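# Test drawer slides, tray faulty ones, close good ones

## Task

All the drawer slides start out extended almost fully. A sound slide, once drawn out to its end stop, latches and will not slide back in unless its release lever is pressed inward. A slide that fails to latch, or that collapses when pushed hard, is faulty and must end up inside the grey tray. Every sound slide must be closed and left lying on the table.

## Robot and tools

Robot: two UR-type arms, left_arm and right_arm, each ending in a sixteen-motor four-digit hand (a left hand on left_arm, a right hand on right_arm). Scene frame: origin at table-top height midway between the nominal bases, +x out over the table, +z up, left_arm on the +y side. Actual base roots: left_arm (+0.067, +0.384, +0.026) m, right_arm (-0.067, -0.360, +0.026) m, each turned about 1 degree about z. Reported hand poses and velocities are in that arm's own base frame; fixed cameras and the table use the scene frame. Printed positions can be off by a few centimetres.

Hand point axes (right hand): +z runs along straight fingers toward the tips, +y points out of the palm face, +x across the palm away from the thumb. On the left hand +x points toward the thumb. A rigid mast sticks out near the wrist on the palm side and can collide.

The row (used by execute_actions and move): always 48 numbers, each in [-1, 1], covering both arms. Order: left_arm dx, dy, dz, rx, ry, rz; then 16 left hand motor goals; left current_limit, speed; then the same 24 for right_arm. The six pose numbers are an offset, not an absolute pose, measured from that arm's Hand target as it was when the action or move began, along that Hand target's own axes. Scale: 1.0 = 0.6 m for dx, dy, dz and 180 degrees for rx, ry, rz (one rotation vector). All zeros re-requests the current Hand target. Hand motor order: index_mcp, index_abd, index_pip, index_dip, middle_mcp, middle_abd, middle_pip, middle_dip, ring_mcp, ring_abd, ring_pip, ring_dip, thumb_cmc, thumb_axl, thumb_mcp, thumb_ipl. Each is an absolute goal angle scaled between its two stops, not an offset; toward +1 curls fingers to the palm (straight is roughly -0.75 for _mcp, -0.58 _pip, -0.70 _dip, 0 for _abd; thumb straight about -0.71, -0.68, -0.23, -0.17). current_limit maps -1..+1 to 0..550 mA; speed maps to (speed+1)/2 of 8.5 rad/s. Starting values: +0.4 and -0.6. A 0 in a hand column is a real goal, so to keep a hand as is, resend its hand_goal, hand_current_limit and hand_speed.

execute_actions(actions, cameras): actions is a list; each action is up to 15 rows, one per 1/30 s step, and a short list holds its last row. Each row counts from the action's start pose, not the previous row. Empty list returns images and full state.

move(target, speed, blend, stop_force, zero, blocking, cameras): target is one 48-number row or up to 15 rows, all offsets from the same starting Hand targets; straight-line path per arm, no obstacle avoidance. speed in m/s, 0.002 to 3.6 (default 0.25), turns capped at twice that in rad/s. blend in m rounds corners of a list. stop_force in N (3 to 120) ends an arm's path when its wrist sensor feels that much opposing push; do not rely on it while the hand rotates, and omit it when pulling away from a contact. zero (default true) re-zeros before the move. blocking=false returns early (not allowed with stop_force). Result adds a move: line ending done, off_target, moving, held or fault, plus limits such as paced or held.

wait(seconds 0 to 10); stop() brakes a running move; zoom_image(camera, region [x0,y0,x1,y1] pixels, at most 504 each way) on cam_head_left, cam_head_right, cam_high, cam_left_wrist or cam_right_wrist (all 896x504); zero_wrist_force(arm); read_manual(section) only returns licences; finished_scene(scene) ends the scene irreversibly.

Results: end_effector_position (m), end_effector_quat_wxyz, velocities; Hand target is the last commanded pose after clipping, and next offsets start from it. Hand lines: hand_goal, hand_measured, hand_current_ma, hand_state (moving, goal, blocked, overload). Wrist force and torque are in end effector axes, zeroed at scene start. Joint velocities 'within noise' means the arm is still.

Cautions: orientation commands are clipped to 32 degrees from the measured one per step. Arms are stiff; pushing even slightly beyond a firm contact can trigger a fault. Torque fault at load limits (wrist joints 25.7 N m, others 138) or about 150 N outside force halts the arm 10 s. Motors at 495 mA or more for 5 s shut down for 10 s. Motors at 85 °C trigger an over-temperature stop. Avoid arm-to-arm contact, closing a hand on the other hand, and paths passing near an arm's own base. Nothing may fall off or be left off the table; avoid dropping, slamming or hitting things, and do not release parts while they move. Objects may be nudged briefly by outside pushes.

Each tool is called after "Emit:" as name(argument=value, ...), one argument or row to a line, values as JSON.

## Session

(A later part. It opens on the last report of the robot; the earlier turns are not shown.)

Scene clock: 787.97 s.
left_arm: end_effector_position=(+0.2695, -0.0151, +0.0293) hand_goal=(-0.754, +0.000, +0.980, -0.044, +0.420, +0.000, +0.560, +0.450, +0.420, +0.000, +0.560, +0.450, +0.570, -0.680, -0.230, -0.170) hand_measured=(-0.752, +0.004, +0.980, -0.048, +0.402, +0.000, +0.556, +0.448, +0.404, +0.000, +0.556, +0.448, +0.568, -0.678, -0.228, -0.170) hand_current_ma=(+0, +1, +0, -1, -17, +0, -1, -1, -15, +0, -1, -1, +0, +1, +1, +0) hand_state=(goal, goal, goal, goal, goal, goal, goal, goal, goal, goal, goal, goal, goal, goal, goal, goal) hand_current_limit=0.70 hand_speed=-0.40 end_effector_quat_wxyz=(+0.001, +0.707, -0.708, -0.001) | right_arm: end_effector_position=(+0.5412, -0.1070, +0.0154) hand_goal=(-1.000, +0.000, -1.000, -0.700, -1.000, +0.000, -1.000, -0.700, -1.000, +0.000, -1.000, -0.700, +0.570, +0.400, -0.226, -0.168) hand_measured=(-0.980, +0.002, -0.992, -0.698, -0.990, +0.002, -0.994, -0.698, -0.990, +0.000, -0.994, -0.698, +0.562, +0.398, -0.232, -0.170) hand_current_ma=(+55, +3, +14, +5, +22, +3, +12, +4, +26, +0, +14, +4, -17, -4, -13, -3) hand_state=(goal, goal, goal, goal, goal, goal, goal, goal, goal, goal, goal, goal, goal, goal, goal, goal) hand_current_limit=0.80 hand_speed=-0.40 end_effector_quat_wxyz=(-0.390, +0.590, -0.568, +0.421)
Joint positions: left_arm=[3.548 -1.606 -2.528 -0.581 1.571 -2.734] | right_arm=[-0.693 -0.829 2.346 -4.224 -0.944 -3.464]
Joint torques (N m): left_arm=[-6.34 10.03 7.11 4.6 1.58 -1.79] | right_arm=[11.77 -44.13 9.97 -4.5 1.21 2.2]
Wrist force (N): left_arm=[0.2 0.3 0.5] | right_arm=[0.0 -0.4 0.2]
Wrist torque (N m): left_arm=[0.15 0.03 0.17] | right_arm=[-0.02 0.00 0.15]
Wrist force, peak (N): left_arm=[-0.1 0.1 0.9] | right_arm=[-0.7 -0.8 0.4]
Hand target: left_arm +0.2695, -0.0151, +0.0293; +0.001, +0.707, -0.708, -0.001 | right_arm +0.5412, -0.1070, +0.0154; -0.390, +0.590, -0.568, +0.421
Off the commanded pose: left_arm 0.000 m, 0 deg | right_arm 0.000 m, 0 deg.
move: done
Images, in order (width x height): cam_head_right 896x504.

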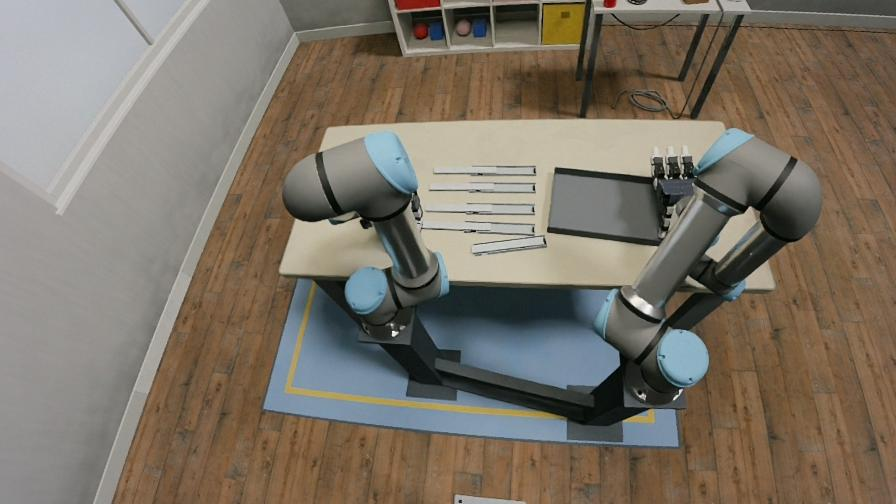

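Emit:
move(
  target=[
    [0,0,0,0,0,0,-0.753,0,0.98,-0.043,0.42,0,0.56,0.45,0.42,0,0.56,0.45,0.571,-0.68,-0.23,-0.17,0.7,-0.4,-0.0246,-0.1581,-0.0575,0,0,0,-1,0,-1,-0.7,-1,0,-1,-0.7,-1,0,-1,-0.7,0.571,0.401,-0.226,-0.168,0.8,-0.4],
    [0,0,0,0,0,0,-0.753,0,0.98,-0.043,0.42,0,0.56,0.45,0.42,0,0.56,0.45,0.571,-0.68,-0.23,-0.17,0.7,-0.4,-0.5935,-0.1261,-0.2323,-0.1389,-0.009,0.0142,-1,0,-1,-0.7,-1,0,-1,-0.7,-1,0,-1,-0.7,0.571,0.401,-0.226,-0.168,0.8,-0.4],
  ],
  speed=0.25,
  blend=[0.02,0],
)

Emit:
move(
  target=[
    [0,0,0,0,0,0,-0.753,0,0.98,-0.043,0.42,0,0.56,0.45,0.42,0,0.56,0.45,0.571,-0.68,-0.23,-0.17,0.7,-0.4,0,0,0,0,0,0,-0.137,0,0.98,-0.043,-1,0,-1,-0.7,-1,0,-1,-0.7,0.571,0.401,-0.226,-0.168,0.8,-0.4],
    [0,0,0,0,0,0,-0.753,0,0.98,-0.043,0.42,0,0.56,0.45,0.42,0,0.56,0.45,0.571,-0.68,-0.23,-0.17,0.7,-0.4,0,0.156,0.156,0,0,0,-0.137,0,0.98,-0.043,-1,0,-1,-0.7,-1,0,-1,-0.7,0.571,0.401,-0.226,-0.168,0.8,-0.4],
  ],
  speed=0.1,
  cameras=["cam_head_right","cam_left_wrist"],
)

Emit:
zoom_image(
  camera="cam_head_right",
  region=[400, 150, 600, 290],
)

Scene clock: 812.00 s.
left_arm: end_effector_position=(+0.2695, -0.0151, +0.0293) hand_goal=(-0.754, +0.000, +0.980, -0.044, +0.420, +0.000, +0.560, +0.450, +0.420, +0.000, +0.560, +0.450, +0.570, -0.680, -0.230, -0.170) hand_measured=(-0.752, +0.004, +0.980, -0.048, +0.402, +0.000, +0.556, +0.448, +0.404, +0.000, +0.556, +0.448, +0.568, -0.678, -0.228, -0.170) hand_current_ma=(+0, +1, +0, -1, -17, +0, -1, -1, -15, +0, -1, -1, +0, +1, +1, +0) hand_state=(goal, goal, goal, goal, goal, goal, goal, goal, goal, goal, goal, goal, goal, goal, goal, goal) hand_current_limit=0.70 hand_speed=-0.40 end_effector_quat_wxyz=(+0.001, +0.707, -0.708, -0.001) | right_arm: end_effector_position=(+0.4362, +0.2549, +0.1150) hand_goal=(-1.000, +0.000, -1.000, -0.700, -1.000, +0.000, -1.000, -0.700, -1.000, +0.000, -1.000, -0.700, +0.570, +0.400, -0.226, -0.168) hand_measured=(-0.980, +0.002, -0.994, -0.698, -0.990, +0.002, -0.994, -0.698, -0.990, +0.000, -0.994, -0.698, +0.568, +0.398, -0.228, -0.170) hand_current_ma=(+52, +3, +14, +5, +23, +2, +12, +4, +26, +0, +14, +4, -2, -4, -3, -3) hand_state=(goal, goal, goal, goal, goal, goal, goal, goal, goal, goal, goal, goal, goal, goal, goal, goal) hand_current_limit=0.80 hand_speed=-0.40 end_effector_quat_wxyz=(-0.270, +0.653, -0.653, +0.271) end_effector_velocity=(-0.001, +0.000, +0.000) end_effector_angular_velocity=(+0.000, +0.004, -0.003)
Joint positions: left_arm=[3.548 -1.606 -2.528 -0.581 1.571 -2.734] | right_arm=[0.274 -1.392 2.314 -3.259 -1.764 -2.946]
Joint velocities: left_arm=[within noise] | right_arm=[0.001 0 -0.001 0.005 -0.002 0.003]
Joint torques (N m): left_arm=[-6.57 10 7.46 4.39 1.55 -1.89] | right_arm=[11.34 -39.16 -12.03 -0.45 -1.67 2.34]
Wrist force (N): left_arm=[0.1 0.2 0.5] | right_arm=[0.1 -0.5 -0.3]
Wrist torque (N m): left_arm=[0.14 0.02 0.17] | right_arm=[-0.04 -0.03 0.11]
Wrist force, peak (N): left_arm=[0.3 -0.2 0.8] | right_arm=[1.2 -2.6 0.0]
Hand target: left_arm +0.2695, -0.0151, +0.0293; +0.001, +0.707, -0.708, -0.001 | right_arm +0.4362, +0.2549, +0.1151; -0.270, +0.653, -0.653, +0.271
Off the commanded pose: left_arm 0.000 m, 0 deg | right_arm 0.000 m, 0 deg.
move: done

Scene clock: 815.03 s.
left_arm: end_effector_position=(+0.2695, -0.0151, +0.0293) hand_goal=(-0.754, +0.000, +0.980, -0.044, +0.420, +0.000, +0.560, +0.450, +0.420, +0.000, +0.560, +0.450, +0.570, -0.680, -0.230, -0.170) hand_measured=(-0.752, +0.004, +0.980, -0.048, +0.402, +0.000, +0.556, +0.448, +0.404, +0.000, +0.556, +0.448, +0.568, -0.678, -0.228, -0.170) hand_current_ma=(+0, +1, +0, -1, -17, +0, -1, -1, -15, +0, -1, -1, +0, +1, +1, +0) hand_state=(goal, goal, goal, goal, goal, goal, goal, goal, goal, goal, goal, goal, goal, goal, goal, goal) hand_current_limit=0.70 hand_speed=-0.40 end_effector_quat_wxyz=(+0.001, +0.707, -0.708, -0.001) | right_arm: end_effector_position=(+0.4363, +0.2548, -0.0172) hand_goal=(-0.138, +0.000, +0.980, -0.044, -1.000, +0.000, -1.000, -0.700, -1.000, +0.000, -1.000, -0.700, +0.570, +0.400, -0.226, -0.168) hand_measured=(-0.116, +0.002, +0.998, -0.046, -0.990, +0.002, -0.994, -0.698, -0.988, +0.000, -0.994, -0.698, +0.568, +0.398, -0.228, -0.170) hand_current_ma=(+60, +3, +45, -5, +24, +2, +12, +4, +26, +0, +14, +4, -2, -4, -3, -3) hand_state=(blocked, goal, goal, goal, goal, goal, goal, goal, goal, goal, goal, goal, goal, goal, goal, goal) hand_current_limit=0.80 hand_speed=-0.40 end_effector_quat_wxyz=(-0.270, +0.653, -0.653, +0.271)
Joint positions: left_arm=[3.548 -1.606 -2.528 -0.581 1.571 -2.734] | right_arm=[0.274 -0.998 2.358 -3.697 -1.764 -2.946]
Joint torques (N m): left_arm=[-5.35 10.36 7.56 4.62 1.51 -1.94] | right_arm=[0.48 -22.61 -4.28 -4.79 0.07 -2.26]
Wrist force (N): left_arm=[0.1 0.0 0.4] | right_arm=[0.0 -1.5 -1.0]
Wrist torque (N m): left_arm=[0.13 0.02 0.18] | right_arm=[0.03 -0.06 0.12]
Wrist force, peak (N): left_arm=[0.2 0.4 0.9] | right_arm=[1.4 -25.5 -11.8]
Hand target: left_arm +0.2695, -0.0151, +0.0293; +0.001, +0.707, -0.708, -0.001 | right_arm +0.4362, +0.2548, -0.0173; -0.270, +0.653, -0.653, +0.271
Off the commanded pose: left_arm 0.000 m, 0 deg | right_arm 0.000 m, 0 deg.
move: done
camera_calibration:
cam_left_wrist: T_world_to_cam=[[0.607168, 0.79434, -0.0192606, -0.178376], [0.550531, -0.403082, 0.731054, -0.223617], [0.572942, -0.454476, -0.682048, -0.0190607], [0, 0, 0, 1]] pos_world=[0.242333, 0.0428924, 0.14704]
Images, in order (width x height): cam_head_right 896x504, cam_left_wrist 896x504.

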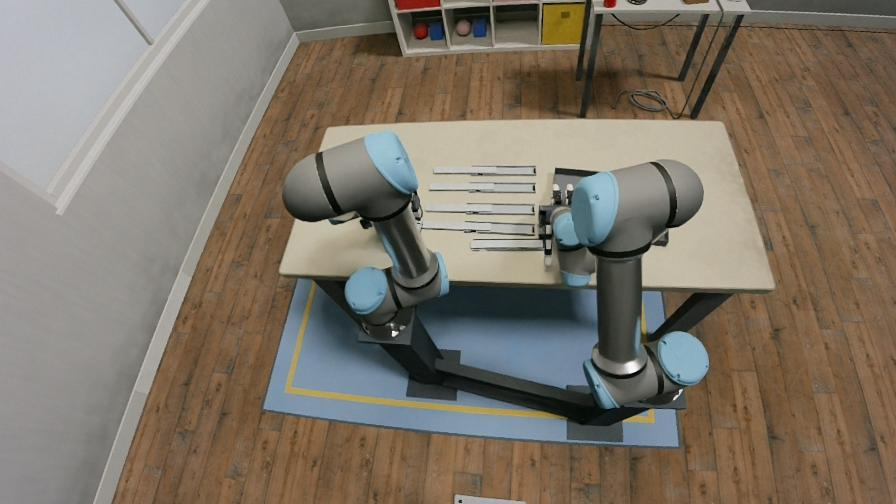

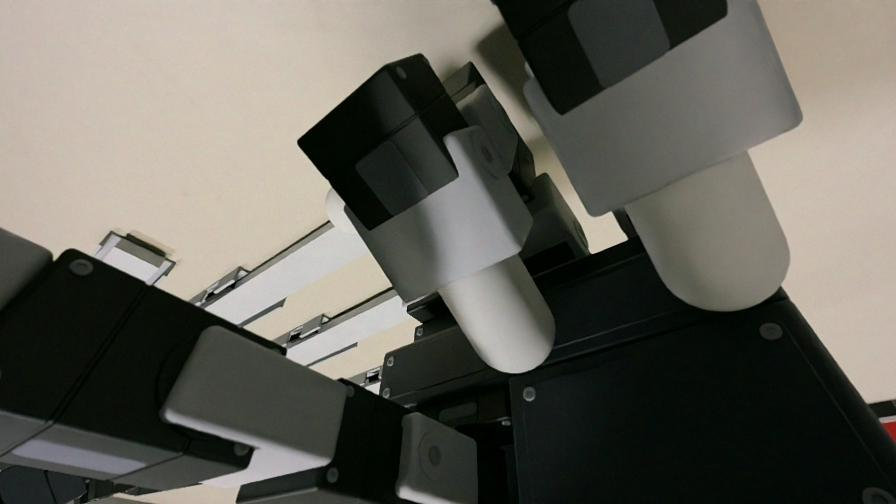

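Scaled by 2.520 from the camera's 896x504 image, which has a finer 1280x720 frame.

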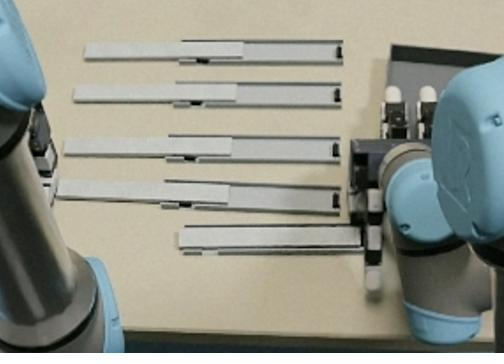

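Emit:
move(
  target=[0,0,0,0,0,0,-0.753,0,0.98,-0.043,0.42,0,0.56,0.45,0.42,0,0.56,0.45,0.571,-0.68,-0.23,-0.17,0.7,-0.4,0,-0.0707,-0.0707,0,0,0,-0.137,0,0.98,-0.043,-1,0,-1,-0.7,-1,0,-1,-0.7,0.571,0.401,-0.226,-0.168,0.8,-0.4],
  speed=0.1,
)

Emit:
move(
  target=[0,0,0,0,0,0,-0.753,0,0.98,-0.043,0.42,0,0.56,0.45,0.42,0,0.56,0.45,0.571,-0.68,-0.23,-0.17,0.7,-0.4,0,0,0,0,0,0,-0.137,0,0.98,-0.043,-1,0,-1,-0.7,-1,0,-1,-0.7,-0.71,-0.68,-0.226,-0.168,0.8,-0.4],
  speed=0.1,
  cameras=["cam_head_right","cam_right_wrist"],
)

Emit:
zoom_image(
  camera="cam_head_right",
  region=[400, 150, 600, 290],
)

Scene clock: 829.87 s.
left_arm: end_effector_position=(+0.2695, -0.0151, +0.0293) hand_goal=(-0.754, +0.000, +0.980, -0.044, +0.420, +0.000, +0.560, +0.450, +0.420, +0.000, +0.560, +0.450, +0.570, -0.680, -0.230, -0.170) hand_measured=(-0.752, +0.004, +0.980, -0.048, +0.402, +0.000, +0.556, +0.448, +0.404, +0.000, +0.556, +0.448, +0.568, -0.678, -0.228, -0.170) hand_current_ma=(+0, +1, +0, -1, -17, +0, -1, -1, -15, +0, -1, -1, +0, +1, +1, +0) hand_state=(goal, goal, goal, goal, goal, goal, goal, goal, goal, goal, goal, goal, goal, goal, goal, goal) hand_current_limit=0.70 hand_speed=-0.40 end_effector_quat_wxyz=(+0.001, +0.707, -0.708, -0.001) | right_arm: end_effector_position=(+0.4363, +0.2549, +0.0427) hand_goal=(-0.138, +0.000, +0.980, -0.044, -1.000, +0.000, -1.000, -0.700, -1.000, +0.000, -1.000, -0.700, +0.570, +0.400, -0.226, -0.168) hand_measured=(-0.136, +0.002, +0.980, -0.046, -0.990, +0.002, -0.994, -0.698, -0.988, +0.000, -0.994, -0.698, +0.568, +0.398, -0.228, -0.170) hand_current_ma=(+2, +3, +0, -5, +24, +2, +12, +4, +26, +0, +14, +4, -2, -4, -3, -3) hand_state=(goal, goal, goal, goal, goal, goal, goal, goal, goal, goal, goal, goal, goal, goal, goal, goal) hand_current_limit=0.80 hand_speed=-0.40 end_effector_quat_wxyz=(-0.271, +0.653, -0.653, +0.271)
Joint positions: left_arm=[3.548 -1.606 -2.528 -0.581 1.571 -2.734] | right_arm=[0.274 -1.188 2.356 -3.505 -1.764 -2.946]
Joint torques (N m): left_arm=[-6.38 10.61 8.13 4.52 1.47 -1.99] | right_arm=[8.65 -41.65 -2.13 -1.09 -1.6 1.52]
Wrist force (N): left_arm=[0.1 0.3 0.3] | right_arm=[0.2 -0.7 -0.1]
Wrist torque (N m): left_arm=[0.18 0.03 0.16] | right_arm=[0.00 -0.05 0.11]
Wrist force, peak (N): left_arm=[0.3 0.0 0.8] | right_arm=[0.2 -3.0 -1.4]
Hand target: left_arm +0.2695, -0.0151, +0.0293; +0.001, +0.707, -0.708, -0.001 | right_arm +0.4362, +0.2549, +0.0427; -0.270, +0.653, -0.653, +0.271
Off the commanded pose: left_arm 0.000 m, 0 deg | right_arm 0.000 m, 0 deg.
move: done

Scene clock: 830.80 s.
left_arm: end_effector_position=(+0.2695, -0.0151, +0.0293) hand_goal=(-0.754, +0.000, +0.980, -0.044, +0.420, +0.000, +0.560, +0.450, +0.420, +0.000, +0.560, +0.450, +0.570, -0.680, -0.230, -0.170) hand_measured=(-0.752, +0.004, +0.980, -0.048, +0.402, +0.000, +0.556, +0.448, +0.404, +0.000, +0.556, +0.448, +0.568, -0.678, -0.228, -0.170) hand_current_ma=(+0, +1, +0, -1, -17, +0, -1, -1, -15, +0, -1, -1, +0, +1, +1, +0) hand_state=(goal, goal, goal, goal, goal, goal, goal, goal, goal, goal, goal, goal, goal, goal, goal, goal) hand_current_limit=0.70 hand_speed=-0.40 end_effector_quat_wxyz=(+0.001, +0.707, -0.708, -0.001) | right_arm: end_effector_position=(+0.4362, +0.2549, +0.0427) hand_goal=(-0.138, +0.000, +0.980, -0.044, -1.000, +0.000, -1.000, -0.700, -1.000, +0.000, -1.000, -0.700, -0.710, -0.680, -0.226, -0.168) hand_measured=(-0.136, +0.002, +0.980, -0.046, -0.990, +0.002, -0.994, -0.698, -0.988, +0.000, -0.994, -0.698, -0.694, -0.678, -0.224, -0.170) hand_current_ma=(+2, +3, +0, -5, +24, +2, +12, +4, +26, +0, +14, +4, +38, +5, +3, -2) hand_state=(goal, goal, goal, goal, goal, goal, goal, goal, goal, goal, goal, goal, goal, goal, goal, goal) hand_current_limit=0.80 hand_speed=-0.40 end_effector_quat_wxyz=(-0.270, +0.653, -0.653, +0.271)
Joint positions: left_arm=[3.548 -1.606 -2.528 -0.581 1.571 -2.734] | right_arm=[0.274 -1.188 2.356 -3.505 -1.764 -2.946]
Joint torques (N m): left_arm=[-5.81 10.74 7.96 4.64 1.6 -1.77] | right_arm=[0.77 -42.14 4.41 -0.32 -0.68 1.85]
Wrist force (N): left_arm=[0.2 0.1 0.2] | right_arm=[0.1 -0.6 -0.2]
Wrist torque (N m): left_arm=[0.16 0.01 0.17] | right_arm=[-0.02 0.01 0.07]
Wrist force, peak (N): left_arm=[0.2 0.2 0.8] | right_arm=[0.0 -0.7 0.0]
Hand target: left_arm +0.2695, -0.0151, +0.0293; +0.001, +0.707, -0.708, -0.001 | right_arm +0.4362, +0.2549, +0.0427; -0.270, +0.653, -0.653, +0.271
Off the commanded pose: left_arm 0.000 m, 0 deg | right_arm 0.000 m, 0 deg.
move: done
camera_calibration:
cam_right_wrist: T_world_to_cam=[[-0.460292, 0.74969, -0.475496, 0.0624801], [-0.156565, 0.458663, 0.874709, -0.133067], [0.873853, 0.477067, -0.0937435, -0.372566], [0, 0, 0, 1]] pos_world=[0.333493, 0.191931, 0.111178]
Images, in order (width x height): cam_head_right 896x504, cam_right_wrist 896x504.

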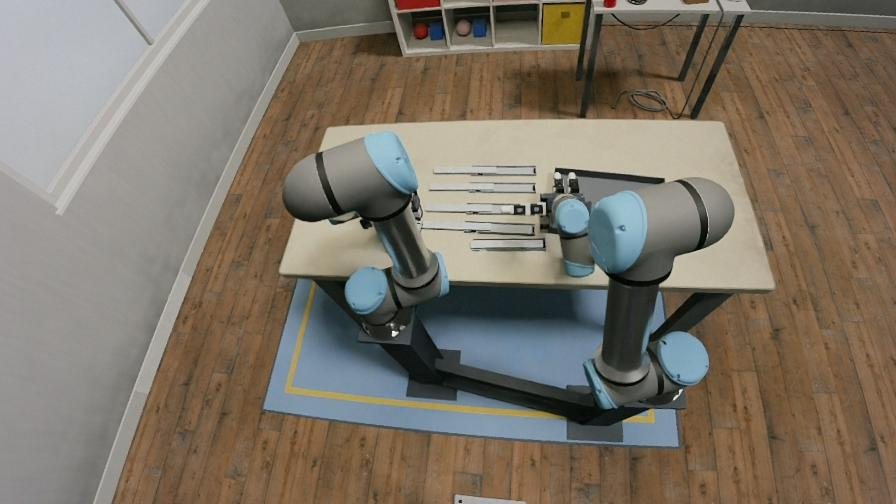

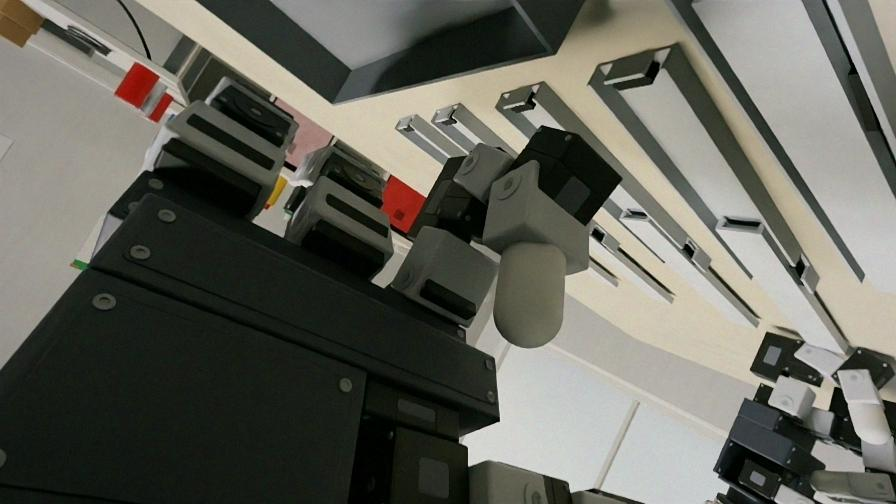

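Scaled by 2.520 from the camera's 896x504 image, which has a finer 1280x720 frame.

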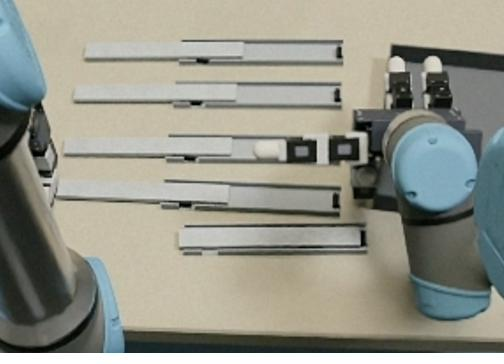

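Emit:
move(
  target=[0,0,0,0,0,0,-0.753,0,0.98,-0.043,0.42,0,0.56,0.45,0.42,0,0.56,0.45,0.571,-0.68,-0.23,-0.17,0.7,-0.4,0,0.0707,0.0707,0,0,0,-0.137,0,0.98,-0.043,-1,0,-1,-0.7,-1,0,-1,-0.7,-0.71,-0.68,-0.226,-0.168,0.8,-0.4],
  speed=0.04,
  stop_force=5,
  cameras=["cam_right_wrist"],
)

Scene clock: 839.57 s.
left_arm: end_effector_position=(+0.2695, -0.0151, +0.0293) hand_goal=(-0.754, +0.000, +0.980, -0.044, +0.420, +0.000, +0.560, +0.450, +0.420, +0.000, +0.560, +0.450, +0.570, -0.680, -0.230, -0.170) hand_measured=(-0.752, +0.004, +0.980, -0.048, +0.402, +0.000, +0.556, +0.448, +0.404, +0.000, +0.556, +0.448, +0.568, -0.678, -0.228, -0.170) hand_current_ma=(+0, +1, +0, -1, -17, +0, -1, -1, -15, +0, -1, -1, +0, +1, +1, +0) hand_state=(goal, goal, goal, goal, goal, goal, goal, goal, goal, goal, goal, goal, goal, goal, goal, goal) hand_current_limit=0.70 hand_speed=-0.40 end_effector_quat_wxyz=(+0.001, +0.707, -0.708, -0.001) | right_arm: end_effector_position=(+0.4363, +0.2548, -0.0173) hand_goal=(-0.138, +0.000, +0.980, -0.044, -1.000, +0.000, -1.000, -0.700, -1.000, +0.000, -1.000, -0.700, -0.710, -0.680, -0.226, -0.168) hand_measured=(-0.124, +0.002, +0.996, -0.046, -0.990, +0.002, -0.994, -0.698, -0.988, +0.000, -0.994, -0.698, -0.694, -0.678, -0.224, -0.170) hand_current_ma=(+38, +3, +37, -5, +24, +2, +12, +4, +26, +0, +14, +4, +38, +5, +3, -2) hand_state=(goal, goal, goal, goal, goal, goal, goal, goal, goal, goal, goal, goal, goal, goal, goal, goal) hand_current_limit=0.80 hand_speed=-0.40 end_effector_quat_wxyz=(-0.270, +0.653, -0.653, +0.271)
Joint positions: left_arm=[3.548 -1.606 -2.528 -0.581 1.571 -2.734] | right_arm=[0.274 -0.997 2.358 -3.698 -1.764 -2.946]
Joint torques (N m): left_arm=[-7.18 10 7 4.48 1.57 -1.68] | right_arm=[-10.09 -46.95 4.35 -2.53 1.3 -2.54]
Wrist force (N): left_arm=[0.2 0.0 0.5] | right_arm=[0.1 -1.1 -0.6]
Wrist torque (N m): left_arm=[0.11 0.01 0.18] | right_arm=[-0.01 -0.03 0.09]
Wrist force, peak (N): left_arm=[0.6 0.4 0.7] | right_arm=[0.5 -4.9 -1.9]
Hand target: left_arm +0.2695, -0.0151, +0.0293; +0.001, +0.707, -0.708, -0.001 | right_arm +0.4362, +0.2548, -0.0173; -0.270, +0.653, -0.653, +0.271
Off the commanded pose: left_arm 0.000 m, 0 deg | right_arm 0.000 m, 0 deg.
move: done
camera_calibration:
cam_right_wrist: T_world_to_cam=[[-0.46021, 0.749735, -0.475505, 0.0339612], [-0.156628, 0.458629, 0.874716, -0.0805414], [0.873885, 0.47703, -0.0936358, -0.378287], [0, 0, 0, 1]] pos_world=[0.333593, 0.191931, 0.0511784]
Images, in order (width x height): cam_right_wrist 896x504.

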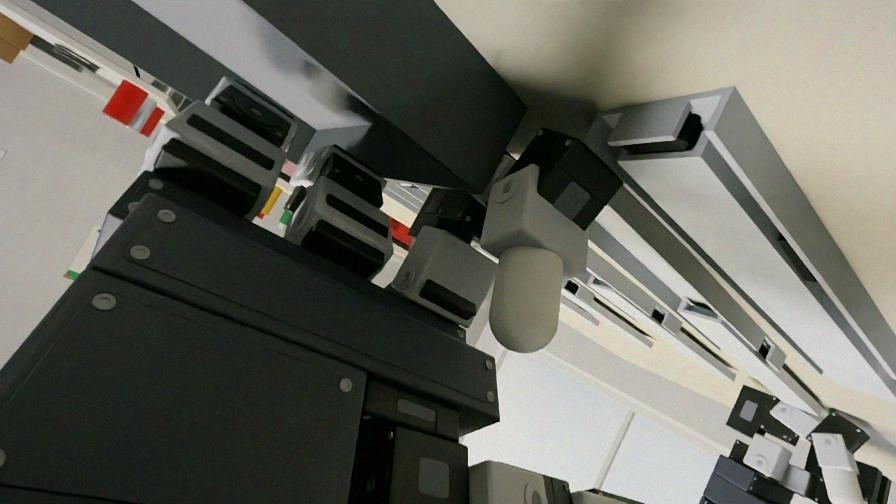

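Emit:
move(
  target=[0.1,0,0,0,0,0,-0.753,0,0.98,-0.043,0.42,0,0.56,0.45,0.42,0,0.56,0.45,0.571,-0.68,-0.23,-0.17,0.7,-0.4,0,0,0,0,0,0,-0.137,0,0.98,-0.043,-1,0,-1,-0.7,-1,0,-1,-0.7,-0.71,-0.68,-0.226,-0.168,0.8,-0.4],
  speed=0.03,
  stop_force=12,
  cameras=["cam_head_right"],
)

Emit:
zoom_image(
  camera="cam_head_right",
  region=[400, 150, 600, 290],
)

Scene clock: 847.30 s.
left_arm: end_effector_position=(+0.2694, -0.0347, +0.0294) hand_goal=(-0.754, +0.000, +0.980, -0.044, +0.420, +0.000, +0.560, +0.450, +0.420, +0.000, +0.560, +0.450, +0.570, -0.680, -0.230, -0.170) hand_measured=(-0.754, +0.004, +0.980, -0.048, +0.402, +0.000, +0.556, +0.448, +0.404, +0.000, +0.556, +0.448, +0.568, -0.678, -0.228, -0.170) hand_current_ma=(+0, +1, +0, -1, -17, +0, -1, -1, -14, +0, -1, -1, +0, +1, +1, +0) hand_state=(goal, goal, goal, goal, goal, goal, goal, goal, goal, goal, goal, goal, goal, goal, goal, goal) hand_current_limit=0.70 hand_speed=-0.40 end_effector_quat_wxyz=(+0.001, +0.707, -0.708, +0.000) | right_arm: end_effector_position=(+0.4362, +0.2548, -0.0173) hand_goal=(-0.138, +0.000, +0.980, -0.044, -1.000, +0.000, -1.000, -0.700, -1.000, +0.000, -1.000, -0.700, -0.710, -0.680, -0.226, -0.168) hand_measured=(-0.124, +0.006, +0.994, -0.046, -0.990, +0.002, -0.994, -0.698, -0.988, +0.000, -0.994, -0.698, -0.694, -0.678, -0.224, -0.170) hand_current_ma=(+38, +10, +32, -5, +24, +2, +12, +4, +26, +0, +14, +4, +38, +5, +3, -2) hand_state=(goal, goal, goal, goal, goal, goal, goal, goal, goal, goal, goal, goal, goal, goal, goal, goal) hand_current_limit=0.80 hand_speed=-0.40 end_effector_quat_wxyz=(-0.270, +0.653, -0.653, +0.271)
Joint positions: left_arm=[3.493 -1.606 -2.528 -0.581 1.571 -2.789] | right_arm=[0.274 -0.997 2.358 -3.698 -1.764 -2.946]
Joint torques (N m): left_arm=[-6.23 24.01 4.5 0.61 2.07 -2.12] | right_arm=[-1.48 -34.47 7.41 0.1 1.18 0.15]
Wrist force (N): left_arm=[0.4 0.1 0.2] | right_arm=[2.0 -3.7 -3.0]
Wrist torque (N m): left_arm=[0.13 -0.01 0.14] | right_arm=[0.06 -0.12 0.17]
Wrist force, peak (N): left_arm=[-11.6 -0.6 -3.0] | right_arm=[8.9 -5.9 -6.1]
Hand target: left_arm +0.2694, -0.0347, +0.0294; +0.001, +0.707, -0.708, -0.001 (not the last commanded pose) | right_arm +0.4362, +0.2548, -0.0173; -0.270, +0.653, -0.653, +0.271
Off the commanded pose: left_arm 0.040 m, 0 deg | right_arm 0.000 m, 0 deg.
move: contact (left_arm)
Images, in order (width x height): cam_head_right 896x504.

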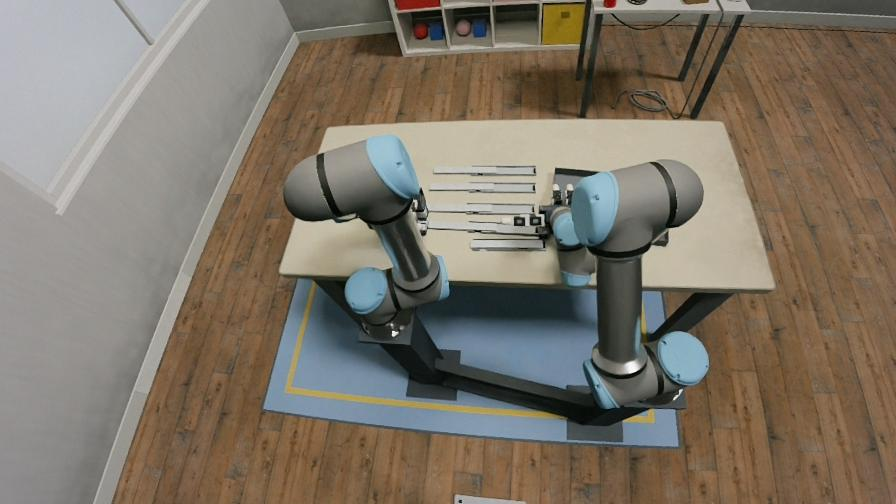

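Scaled by 2.520 from the camera's 896x504 image, which has a finer 1280x720 frame.

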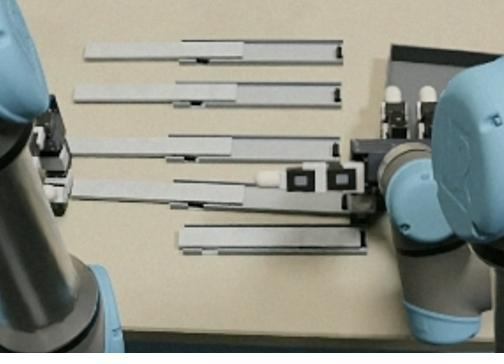

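Emit:
move(
  target=[0.03,0,0,0,0,0,-0.753,0,0.98,-0.043,0.42,0,0.56,0.45,0.42,0,0.56,0.45,0.571,-0.68,-0.23,-0.17,0.7,-0.4,0,0,0,0,0,0,-0.137,0,0.98,-0.043,-1,0,-1,-0.7,-1,0,-1,-0.7,-0.71,-0.68,-0.226,-0.168,0.8,-0.4],
  speed=0.013,
  stop_force=28,
  zero=false,
)

Emit:
move(
  target=[0.03,0,0,0,0,0,-0.753,0,0.98,-0.043,0.42,0,0.56,0.45,0.42,0,0.56,0.45,0.571,-0.68,-0.23,-0.17,0.7,-0.4,0,0,0,0,0,0,-0.137,0,0.98,-0.043,-1,0,-1,-0.7,-1,0,-1,-0.7,-0.71,-0.68,-0.226,-0.168,0.8,-0.4],
  speed=0.013,
  stop_force=43,
  zero=false,
  cameras=["cam_head_right"],
)

Emit:
zoom_image(
  camera="cam_head_right",
  region=[400, 150, 600, 290],
)

Scene clock: 858.23 s.
left_arm: end_effector_position=(+0.2694, -0.0527, +0.0294) hand_goal=(-0.754, +0.000, +0.980, -0.044, +0.420, +0.000, +0.560, +0.450, +0.420, +0.000, +0.560, +0.450, +0.570, -0.680, -0.230, -0.170) hand_measured=(-0.754, +0.004, +0.980, -0.048, +0.402, +0.000, +0.556, +0.448, +0.404, +0.000, +0.556, +0.448, +0.568, -0.678, -0.228, -0.170) hand_current_ma=(+0, +1, +0, -1, -17, +0, -1, -1, -14, +0, -1, -1, +0, +1, +1, +0) hand_state=(goal, goal, goal, goal, goal, goal, goal, goal, goal, goal, goal, goal, goal, goal, goal, goal) hand_current_limit=0.70 hand_speed=-0.40 end_effector_quat_wxyz=(+0.001, +0.707, -0.708, +0.000) | right_arm: end_effector_position=(+0.4362, +0.2548, -0.0173) hand_goal=(-0.138, +0.000, +0.980, -0.044, -1.000, +0.000, -1.000, -0.700, -1.000, +0.000, -1.000, -0.700, -0.710, -0.680, -0.226, -0.168) hand_measured=(-0.124, +0.006, +0.994, -0.046, -0.990, +0.002, -0.994, -0.698, -0.988, +0.000, -0.994, -0.698, -0.694, -0.678, -0.224, -0.170) hand_current_ma=(+38, +9, +32, -5, +24, +2, +12, +4, +26, +0, +14, +4, +38, +5, +3, -2) hand_state=(goal, goal, goal, goal, goal, goal, goal, goal, goal, goal, goal, goal, goal, goal, goal, goal) hand_current_limit=0.80 hand_speed=-0.40 end_effector_quat_wxyz=(-0.270, +0.653, -0.653, +0.271)
Joint positions: left_arm=[3.441 -1.608 -2.525 -0.581 1.571 -2.841] | right_arm=[0.274 -0.997 2.358 -3.698 -1.764 -2.946]
Joint torques (N m): left_arm=[8.3 15.46 14.78 -0.37 -0.86 2.4] | right_arm=[11.79 -19.67 3.56 0.28 1.03 1.85]
Wrist force (N): left_arm=[0.1 0.2 0.4] | right_arm=[2.2 -3.5 -3.1]
Wrist torque (N m): left_arm=[0.14 0.01 0.19] | right_arm=[0.07 -0.16 0.19]
Wrist force, peak (N): left_arm=[-0.8 0.6 0.7] | right_arm=[2.2 -4.2 -3.4]
Hand target: left_arm +0.2694, -0.0527, +0.0294; +0.001, +0.707, -0.708, -0.001 | right_arm +0.4362, +0.2548, -0.0173; -0.270, +0.653, -0.653, +0.271
Off the commanded pose: left_arm 0.000 m, 0 deg | right_arm 0.000 m, 0 deg.
move: done

Scene clock: 860.43 s.
left_arm: end_effector_position=(+0.2694, -0.0707, +0.0294) hand_goal=(-0.754, +0.000, +0.980, -0.044, +0.420, +0.000, +0.560, +0.450, +0.420, +0.000, +0.560, +0.450, +0.570, -0.680, -0.230, -0.170) hand_measured=(-0.754, +0.004, +0.980, -0.048, +0.402, +0.000, +0.556, +0.448, +0.404, +0.000, +0.556, +0.448, +0.568, -0.678, -0.228, -0.170) hand_current_ma=(+0, +1, +0, -1, -17, +0, -1, -1, -14, +0, -1, -1, +0, +1, +1, +0) hand_state=(goal, goal, goal, goal, goal, goal, goal, goal, goal, goal, goal, goal, goal, goal, goal, goal) hand_current_limit=0.70 hand_speed=-0.40 end_effector_quat_wxyz=(+0.001, +0.707, -0.708, +0.000) | right_arm: end_effector_position=(+0.4362, +0.2548, -0.0173) hand_goal=(-0.138, +0.000, +0.980, -0.044, -1.000, +0.000, -1.000, -0.700, -1.000, +0.000, -1.000, -0.700, -0.710, -0.680, -0.226, -0.168) hand_measured=(-0.124, +0.006, +0.994, -0.046, -0.990, +0.002, -0.994, -0.698, -0.988, +0.000, -0.994, -0.698, -0.694, -0.678, -0.224, -0.170) hand_current_ma=(+38, +9, +32, -5, +24, +2, +12, +4, +26, +0, +14, +4, +38, +5, +3, -2) hand_state=(goal, goal, goal, goal, goal, goal, goal, goal, goal, goal, goal, goal, goal, goal, goal, goal) hand_current_limit=0.80 hand_speed=-0.40 end_effector_quat_wxyz=(-0.270, +0.653, -0.653, +0.271)
Joint positions: left_arm=[3.389 -1.613 -2.52 -0.582 1.571 -2.894] | right_arm=[0.274 -0.997 2.358 -3.698 -1.764 -2.946]
Joint torques (N m): left_arm=[8.01 19.8 10.52 -0.06 -0.84 2.5] | right_arm=[14.3 -19.59 -0.42 0.16 1.11 2.08]
Wrist force (N): left_arm=[0.4 0.2 0.8] | right_arm=[1.9 -3.6 -3.2]
Wrist torque (N m): left_arm=[0.10 0.00 0.22] | right_arm=[0.09 -0.12 0.17]
Wrist force, peak (N): left_arm=[-1.1 0.3 0.3] | right_arm=[2.1 -3.8 -3.4]
Hand target: left_arm +0.2694, -0.0707, +0.0294; +0.001, +0.707, -0.708, -0.001 | right_arm +0.4362, +0.2548, -0.0173; -0.270, +0.653, -0.653, +0.271
Off the commanded pose: left_arm 0.000 m, 0 deg | right_arm 0.000 m, 0 deg.
move: done
Images, in order (width x height): cam_head_right 896x504.

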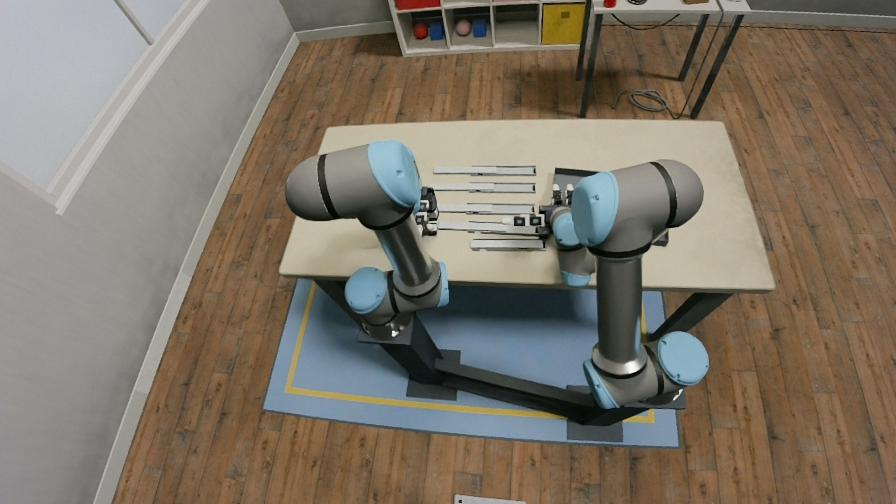

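Scaled by 2.520 from the camera's 896x504 image, which has a finer 1280x720 frame.

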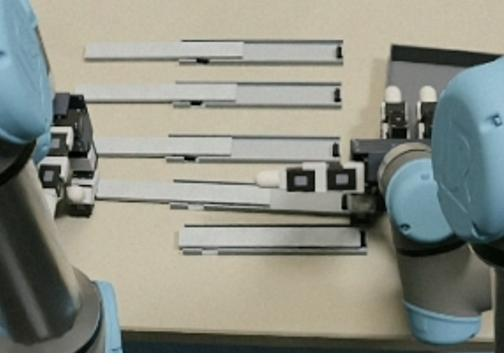

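Emit:
move(
  target=[
    [-0.125,0,0,0,0,0,-0.753,0,0.98,-0.043,0.42,0,0.56,0.45,0.42,0,0.56,0.45,0.571,-0.68,-0.23,-0.17,0.7,-0.4,0.0133,-0.1532,-0.1532,0,0,0,-0.137,0,0.98,-0.043,-1,0,-1,-0.7,-1,0,-1,-0.7,-0.71,-0.68,-0.226,-0.168,0.8,-0.4],
    [-0.125,0,0,0,0,0,-0.753,0,0.98,-0.043,0.42,0,0.56,0.45,0.42,0,0.56,0.45,0.571,-0.68,-0.23,-0.17,0.7,-0.4,-0.1327,-0.3034,-0.003,0.1389,0.009,-0.0142,-1,0,-1,-0.7,-1,0,-1,-0.7,-1,0,-1,-0.7,0.571,0.401,-0.226,-0.168,0.8,-0.4],
  ],
  speed=0.2,
)

Emit:
move(
  target=[0,0,0,0,0,0,-0.753,0,0.98,-0.043,0.42,0,0.56,0.45,0.42,0,0.56,0.45,0.571,-0.68,-0.23,-0.17,0.7,-0.4,-0.007,0.1252,0.0455,0,0,0,-1,0,-1,-0.7,-1,0,-1,-0.7,-1,0,-1,-0.7,0.571,0.401,-0.226,-0.168,0.8,-0.4],
  speed=0.12,
)

Emit:
move(
  target=[0,0,0,0,0,0,-0.753,0,0.98,-0.043,0.42,0,0.56,0.45,0.42,0,0.56,0.45,0.571,-0.68,-0.23,-0.17,0.7,-0.4,-0.002,0.0355,0.0129,0,0,0,-1,0,-1,-0.7,-1,0,-1,-0.7,-1,0,-1,-0.7,0.571,0.401,-0.226,-0.168,0.8,-0.4],
  speed=0.025,
  stop_force=3,
)

Scene clock: 887.37 s.
left_arm: end_effector_position=(+0.2695, +0.0043, +0.0293) hand_goal=(-0.754, +0.000, +0.980, -0.044, +0.420, +0.000, +0.560, +0.450, +0.420, +0.000, +0.560, +0.450, +0.570, -0.680, -0.230, -0.170) hand_measured=(-0.754, +0.004, +0.980, -0.048, +0.402, +0.000, +0.556, +0.448, +0.404, +0.000, +0.556, +0.448, +0.568, -0.678, -0.228, -0.170) hand_current_ma=(+0, +1, +0, -1, -17, +0, -1, -1, -14, +0, -1, -1, +0, +1, +1, +0) hand_state=(goal, goal, goal, goal, goal, goal, goal, goal, goal, goal, goal, goal, goal, goal, goal, goal) hand_current_limit=0.70 hand_speed=-0.40 end_effector_quat_wxyz=(+0.001, +0.707, -0.708, -0.001) | right_arm: end_effector_position=(+0.5637, +0.3345, +0.1127) hand_goal=(-1.000, +0.000, -1.000, -0.700, -1.000, +0.000, -1.000, -0.700, -1.000, +0.000, -1.000, -0.700, +0.570, +0.400, -0.226, -0.168) hand_measured=(-0.980, +0.002, -0.992, -0.698, -0.990, +0.002, -0.994, -0.698, -0.988, +0.000, -0.994, -0.698, +0.568, +0.398, -0.224, -0.170) hand_current_ma=(+57, +4, +16, +5, +24, +2, +12, +4, +26, +0, +14, +4, -4, -5, +3, -2) hand_state=(blocked, goal, goal, goal, goal, goal, goal, goal, goal, goal, goal, goal, goal, goal, goal, goal) hand_current_limit=0.80 hand_speed=-0.40 end_effector_quat_wxyz=(-0.390, +0.590, -0.568, +0.421)
Joint positions: left_arm=[3.601 -1.608 -2.526 -0.581 1.571 -2.681] | right_arm=[0.431 -0.98 2.009 -3.787 -1.993 -3.034]
Joint torques (N m): left_arm=[9.2 23.66 4.63 4.99 -1.87 2.41] | right_arm=[-10.98 -28.17 -27.25 -4.23 -1.49 -1.86]
Wrist force (N): left_arm=[0.0 0.3 0.5] | right_arm=[0.0 -0.5 0.1]
Wrist torque (N m): left_arm=[0.15 0.05 0.20] | right_arm=[-0.07 0.03 0.05]
Wrist force, peak (N): left_arm=[1.3 0.1 0.6] | right_arm=[2.2 -3.9 -3.2]
Hand target: left_arm +0.2695, +0.0043, +0.0293; +0.001, +0.707, -0.708, -0.001 | right_arm +0.5637, +0.3345, +0.1127; -0.390, +0.590, -0.568, +0.421
Off the commanded pose: left_arm 0.000 m, 0 deg | right_arm 0.000 m, 0 deg.
move: done

Scene clock: 888.47 s.
left_arm: end_effector_position=(+0.2695, +0.0043, +0.0293) hand_goal=(-0.754, +0.000, +0.980, -0.044, +0.420, +0.000, +0.560, +0.450, +0.420, +0.000, +0.560, +0.450, +0.570, -0.680, -0.230, -0.170) hand_measured=(-0.754, +0.004, +0.980, -0.048, +0.402, +0.000, +0.556, +0.448, +0.404, +0.000, +0.556, +0.448, +0.568, -0.678, -0.228, -0.170) hand_current_ma=(+0, +1, +0, -1, -17, +0, -1, -1, -14, +0, -1, -1, +0, +1, +1, +0) hand_state=(goal, goal, goal, goal, goal, goal, goal, goal, goal, goal, goal, goal, goal, goal, goal, goal) hand_current_limit=0.70 hand_speed=-0.40 end_effector_quat_wxyz=(+0.001, +0.707, -0.708, -0.001) | right_arm: end_effector_position=(+0.5638, +0.3345, +0.0328) hand_goal=(-1.000, +0.000, -1.000, -0.700, -1.000, +0.000, -1.000, -0.700, -1.000, +0.000, -1.000, -0.700, +0.570, +0.400, -0.226, -0.168) hand_measured=(-0.980, +0.002, -0.992, -0.698, -0.990, +0.002, -0.994, -0.698, -0.988, +0.000, -0.994, -0.698, +0.568, +0.398, -0.224, -0.170) hand_current_ma=(+55, +4, +15, +5, +24, +2, +12, +4, +26, +0, +14, +4, -4, -5, +3, -2) hand_state=(blocked, goal, goal, goal, goal, goal, goal, goal, goal, goal, goal, goal, goal, goal, goal, goal) hand_current_limit=0.80 hand_speed=-0.40 end_effector_quat_wxyz=(-0.390, +0.589, -0.568, +0.421)
Joint positions: left_arm=[3.601 -1.608 -2.526 -0.581 1.571 -2.681] | right_arm=[0.431 -0.794 1.997 -3.961 -1.993 -3.034]
Joint torques (N m): left_arm=[8.28 24.05 4.27 4.71 -1.76 2.41] | right_arm=[-7.3 -35.97 4.01 -2.53 0.69 -1.5]
Wrist force (N): left_arm=[0.0 0.0 0.5] | right_arm=[0.0 -0.3 0.0]
Wrist torque (N m): left_arm=[0.12 0.05 0.21] | right_arm=[-0.03 0.03 0.07]
Wrist force, peak (N): left_arm=[-0.2 0.6 0.8] | right_arm=[0.0 -1.8 -0.3]
Hand target: left_arm +0.2695, +0.0043, +0.0293; +0.001, +0.707, -0.708, -0.001 | right_arm +0.5637, +0.3344, +0.0326; -0.390, +0.590, -0.568, +0.421
Off the commanded pose: left_arm 0.000 m, 0 deg | right_arm 0.000 m, 0 deg.
move: done

Scene clock: 890.67 s.
left_arm: end_effector_position=(+0.2695, +0.0043, +0.0293) hand_goal=(-0.754, +0.000, +0.980, -0.044, +0.420, +0.000, +0.560, +0.450, +0.420, +0.000, +0.560, +0.450, +0.570, -0.680, -0.230, -0.170) hand_measured=(-0.754, +0.004, +0.980, -0.048, +0.402, +0.000, +0.556, +0.448, +0.404, +0.000, +0.556, +0.448, +0.568, -0.678, -0.228, -0.170) hand_current_ma=(+0, +1, +0, -1, -17, +0, -1, -1, -14, +0, -1, -1, +0, +1, +1, +0) hand_state=(goal, goal, goal, goal, goal, goal, goal, goal, goal, goal, goal, goal, goal, goal, goal, goal) hand_current_limit=0.70 hand_speed=-0.40 end_effector_quat_wxyz=(+0.001, +0.707, -0.708, -0.001) | right_arm: end_effector_position=(+0.5637, +0.3344, +0.0099) hand_goal=(-1.000, +0.000, -1.000, -0.700, -1.000, +0.000, -1.000, -0.700, -1.000, +0.000, -1.000, -0.700, +0.570, +0.400, -0.226, -0.168) hand_measured=(-0.980, +0.002, -0.992, -0.698, -0.990, +0.002, -0.994, -0.698, -0.988, +0.000, -0.994, -0.698, +0.568, +0.398, -0.224, -0.170) hand_current_ma=(+55, +4, +15, +5, +24, +2, +12, +4, +26, +0, +14, +4, -3, -5, +3, -2) hand_state=(blocked, goal, goal, goal, goal, goal, goal, goal, goal, goal, goal, goal, goal, goal, goal, goal) hand_current_limit=0.80 hand_speed=-0.40 end_effector_quat_wxyz=(-0.390, +0.590, -0.568, +0.421)
Joint positions: left_arm=[3.601 -1.608 -2.526 -0.581 1.571 -2.681] | right_arm=[0.431 -0.739 1.986 -4.006 -1.993 -3.034]
Joint torques (N m): left_arm=[8.84 24.27 4.62 4.86 -1.39 2.42] | right_arm=[8.21 -57.05 6.38 -0.12 1.06 -1.56]
Wrist force (N): left_arm=[0.4 0.6 0.6] | right_arm=[0.1 -0.4 0.3]
Wrist torque (N m): left_arm=[0.18 0.00 0.22] | right_arm=[-0.05 0.02 0.08]
Wrist force, peak (N): left_arm=[0.3 0.5 0.7] | right_arm=[0.1 -1.5 0.6]
Hand target: left_arm +0.2695, +0.0043, +0.0293; +0.001, +0.707, -0.708, -0.001 | right_arm +0.5637, +0.3344, +0.0099; -0.390, +0.590, -0.568, +0.421
Off the commanded pose: left_arm 0.000 m, 0 deg | right_arm 0.000 m, 0 deg.
move: done

Emit:
move(
  target=[0,0,0,0,0,0,-0.753,0,0.98,-0.043,0.42,0,0.56,0.45,0.42,0,0.56,0.45,0.571,-0.68,-0.23,-0.17,0.7,-0.4,-0.1332,-0.0088,0.0039,0,0,0,-1,0,-1,-0.7,-1,0,-1,-0.7,-1,0,-1,-0.7,0.571,0.401,-0.226,-0.168,0.8,-0.4],
  speed=0.04,
  stop_force=8,
)

Emit:
move(
  target=[
    [0,0,0,0,0,0,-0.753,0,0.98,-0.043,0.42,0,0.56,0.45,0.42,0,0.56,0.45,0.571,-0.68,-0.23,-0.17,0.7,-0.4,0.0161,-0.1095,-0.0398,0,0,0,-1,0,-1,-0.7,-1,0,-1,-0.7,-1,0,-1,-0.7,0.571,0.401,-0.226,-0.168,0.8,-0.4],
    [0,0,0,0,0,0,-0.753,0,0.98,-0.043,0.42,0,0.56,0.45,0.42,0,0.56,0.45,0.571,-0.68,-0.23,-0.17,0.7,-0.4,0.272,-0.0978,-0.0362,0,0,0,-1,0,-1,-0.7,-1,0,-1,-0.7,-1,0,-1,-0.7,0.571,0.401,-0.226,-0.168,0.8,-0.4],
  ],
  speed=0.2,
  blend=[0.02,0],
  cameras=["cam_head_right"],
)

Emit:
zoom_image(
  camera="cam_head_right",
  region=[400, 150, 600, 290],
)

Scene clock: 904.47 s.
left_arm: end_effector_position=(+0.2695, +0.0043, +0.0293) hand_goal=(-0.754, +0.000, +0.980, -0.044, +0.420, +0.000, +0.560, +0.450, +0.420, +0.000, +0.560, +0.450, +0.570, -0.680, -0.230, -0.170) hand_measured=(-0.754, +0.004, +0.980, -0.048, +0.402, +0.000, +0.556, +0.448, +0.404, +0.000, +0.556, +0.448, +0.568, -0.678, -0.228, -0.170) hand_current_ma=(+0, +1, +0, -1, -17, +0, -1, -1, -14, +0, -1, -1, +0, +1, +1, +0) hand_state=(goal, goal, goal, goal, goal, goal, goal, goal, goal, goal, goal, goal, goal, goal, goal, goal) hand_current_limit=0.70 hand_speed=-0.40 end_effector_quat_wxyz=(+0.001, +0.707, -0.708, -0.001) | right_arm: end_effector_position=(+0.5677, +0.4144, +0.0099) hand_goal=(-1.000, +0.000, -1.000, -0.700, -1.000, +0.000, -1.000, -0.700, -1.000, +0.000, -1.000, -0.700, +0.570, +0.400, -0.226, -0.168) hand_measured=(-0.980, +0.002, -0.992, -0.698, -0.990, +0.002, -0.994, -0.698, -0.988, +0.000, -0.994, -0.698, +0.594, +0.398, -0.214, -0.162) hand_current_ma=(+55, +3, +15, +5, +24, +2, +12, +4, +26, +0, +14, +4, +64, -4, +40, +15) hand_state=(blocked, goal, goal, goal, goal, goal, goal, goal, goal, goal, goal, goal, blocked, goal, goal, goal) hand_current_limit=0.80 hand_speed=-0.40 end_effector_quat_wxyz=(-0.390, +0.590, -0.568, +0.421)
Joint positions: left_arm=[3.601 -1.608 -2.526 -0.581 1.571 -2.681] | right_arm=[0.566 -0.687 1.816 -3.859 -2.118 -2.975]
Joint torques (N m): left_arm=[7.73 23.42 4.9 4.65 -1.78 2.39] | right_arm=[-10.53 -62.41 2.77 -4.77 1.26 -2.15]
Wrist force (N): left_arm=[0.1 0.1 0.2] | right_arm=[0.6 0.1 0.4]
Wrist torque (N m): left_arm=[0.16 0.04 0.22] | right_arm=[-0.03 -0.04 0.02]
Wrist force, peak (N): left_arm=[0.0 0.0 1.0] | right_arm=[1.0 -1.1 0.0]
Hand target: left_arm +0.2695, +0.0043, +0.0293; +0.001, +0.707, -0.708, -0.001 | right_arm +0.5677, +0.4144, +0.0099; -0.390, +0.590, -0.568, +0.421
Off the commanded pose: left_arm 0.000 m, 0 deg | right_arm 0.000 m, 0 deg.
move: done

Scene clock: 906.07 s.
left_arm: end_effector_position=(+0.2695, +0.0043, +0.0293) hand_goal=(-0.754, +0.000, +0.980, -0.044, +0.420, +0.000, +0.560, +0.450, +0.420, +0.000, +0.560, +0.450, +0.570, -0.680, -0.230, -0.170) hand_measured=(-0.754, +0.004, +0.980, -0.048, +0.402, +0.000, +0.556, +0.448, +0.404, +0.000, +0.556, +0.448, +0.568, -0.678, -0.228, -0.170) hand_current_ma=(+0, +1, +0, -1, -17, +0, -1, -1, -14, +0, -1, -1, +0, +1, +1, +0) hand_state=(goal, goal, goal, goal, goal, goal, goal, goal, goal, goal, goal, goal, goal, goal, goal, goal) hand_current_limit=0.70 hand_speed=-0.40 end_effector_quat_wxyz=(+0.001, +0.707, -0.708, -0.001) | right_arm: end_effector_position=(+0.5673, +0.2549, +0.0811) hand_goal=(-1.000, +0.000, -1.000, -0.700, -1.000, +0.000, -1.000, -0.700, -1.000, +0.000, -1.000, -0.700, +0.570, +0.400, -0.226, -0.168) hand_measured=(-0.980, +0.002, -0.992, -0.698, -0.990, +0.002, -0.994, -0.698, -0.988, +0.000, -0.994, -0.698, +0.572, +0.398, -0.224, -0.166) hand_current_ma=(+54, +3, +14, +5, +24, +2, +12, +4, +26, +0, +14, +4, +3, -4, +3, +4) hand_state=(goal, goal, goal, goal, goal, goal, goal, goal, goal, goal, goal, goal, goal, goal, goal, goal) hand_current_limit=0.80 hand_speed=-0.40 end_effector_quat_wxyz=(-0.390, +0.590, -0.568, +0.421)
Joint positions: left_arm=[3.601 -1.608 -2.526 -0.581 1.571 -2.681] | right_arm=[0.263 -0.956 2.135 -3.96 -1.836 -3.099]
Joint torques (N m): left_arm=[8.46 22.96 6.57 4.86 -1.6 2.25] | right_arm=[-9.97 -26.68 -12.47 -1.95 1.11 1.46]
Wrist force (N): left_arm=[0.3 -0.2 0.6] | right_arm=[-0.3 0.0 -0.1]
Wrist torque (N m): left_arm=[0.08 0.02 0.24] | right_arm=[0.02 0.07 0.05]
Wrist force, peak (N): left_arm=[0.0 0.2 0.9] | right_arm=[-0.3 2.0 0.6]
Hand target: left_arm +0.2695, +0.0043, +0.0293; +0.001, +0.707, -0.708, -0.001 | right_arm +0.5673, +0.2548, +0.0810; -0.390, +0.590, -0.568, +0.421
Off the commanded pose: left_arm 0.000 m, 0 deg | right_arm 0.000 m, 0 deg.
move: done
Images, in order (width x height): cam_head_right 896x504.

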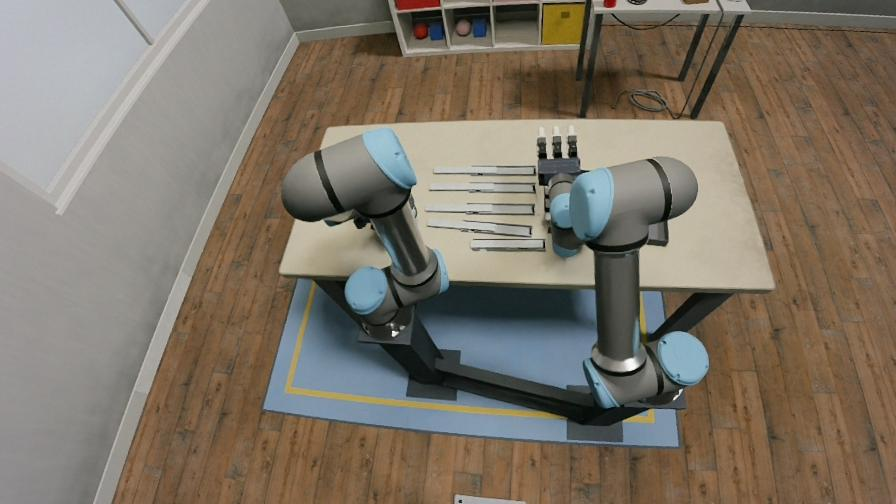

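Scaled by 2.520 from the camera's 896x504 image, which has a finer 1280x720 frame.

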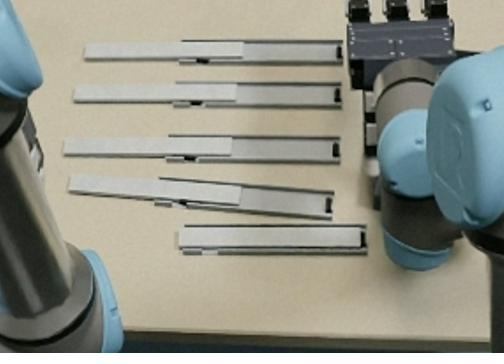

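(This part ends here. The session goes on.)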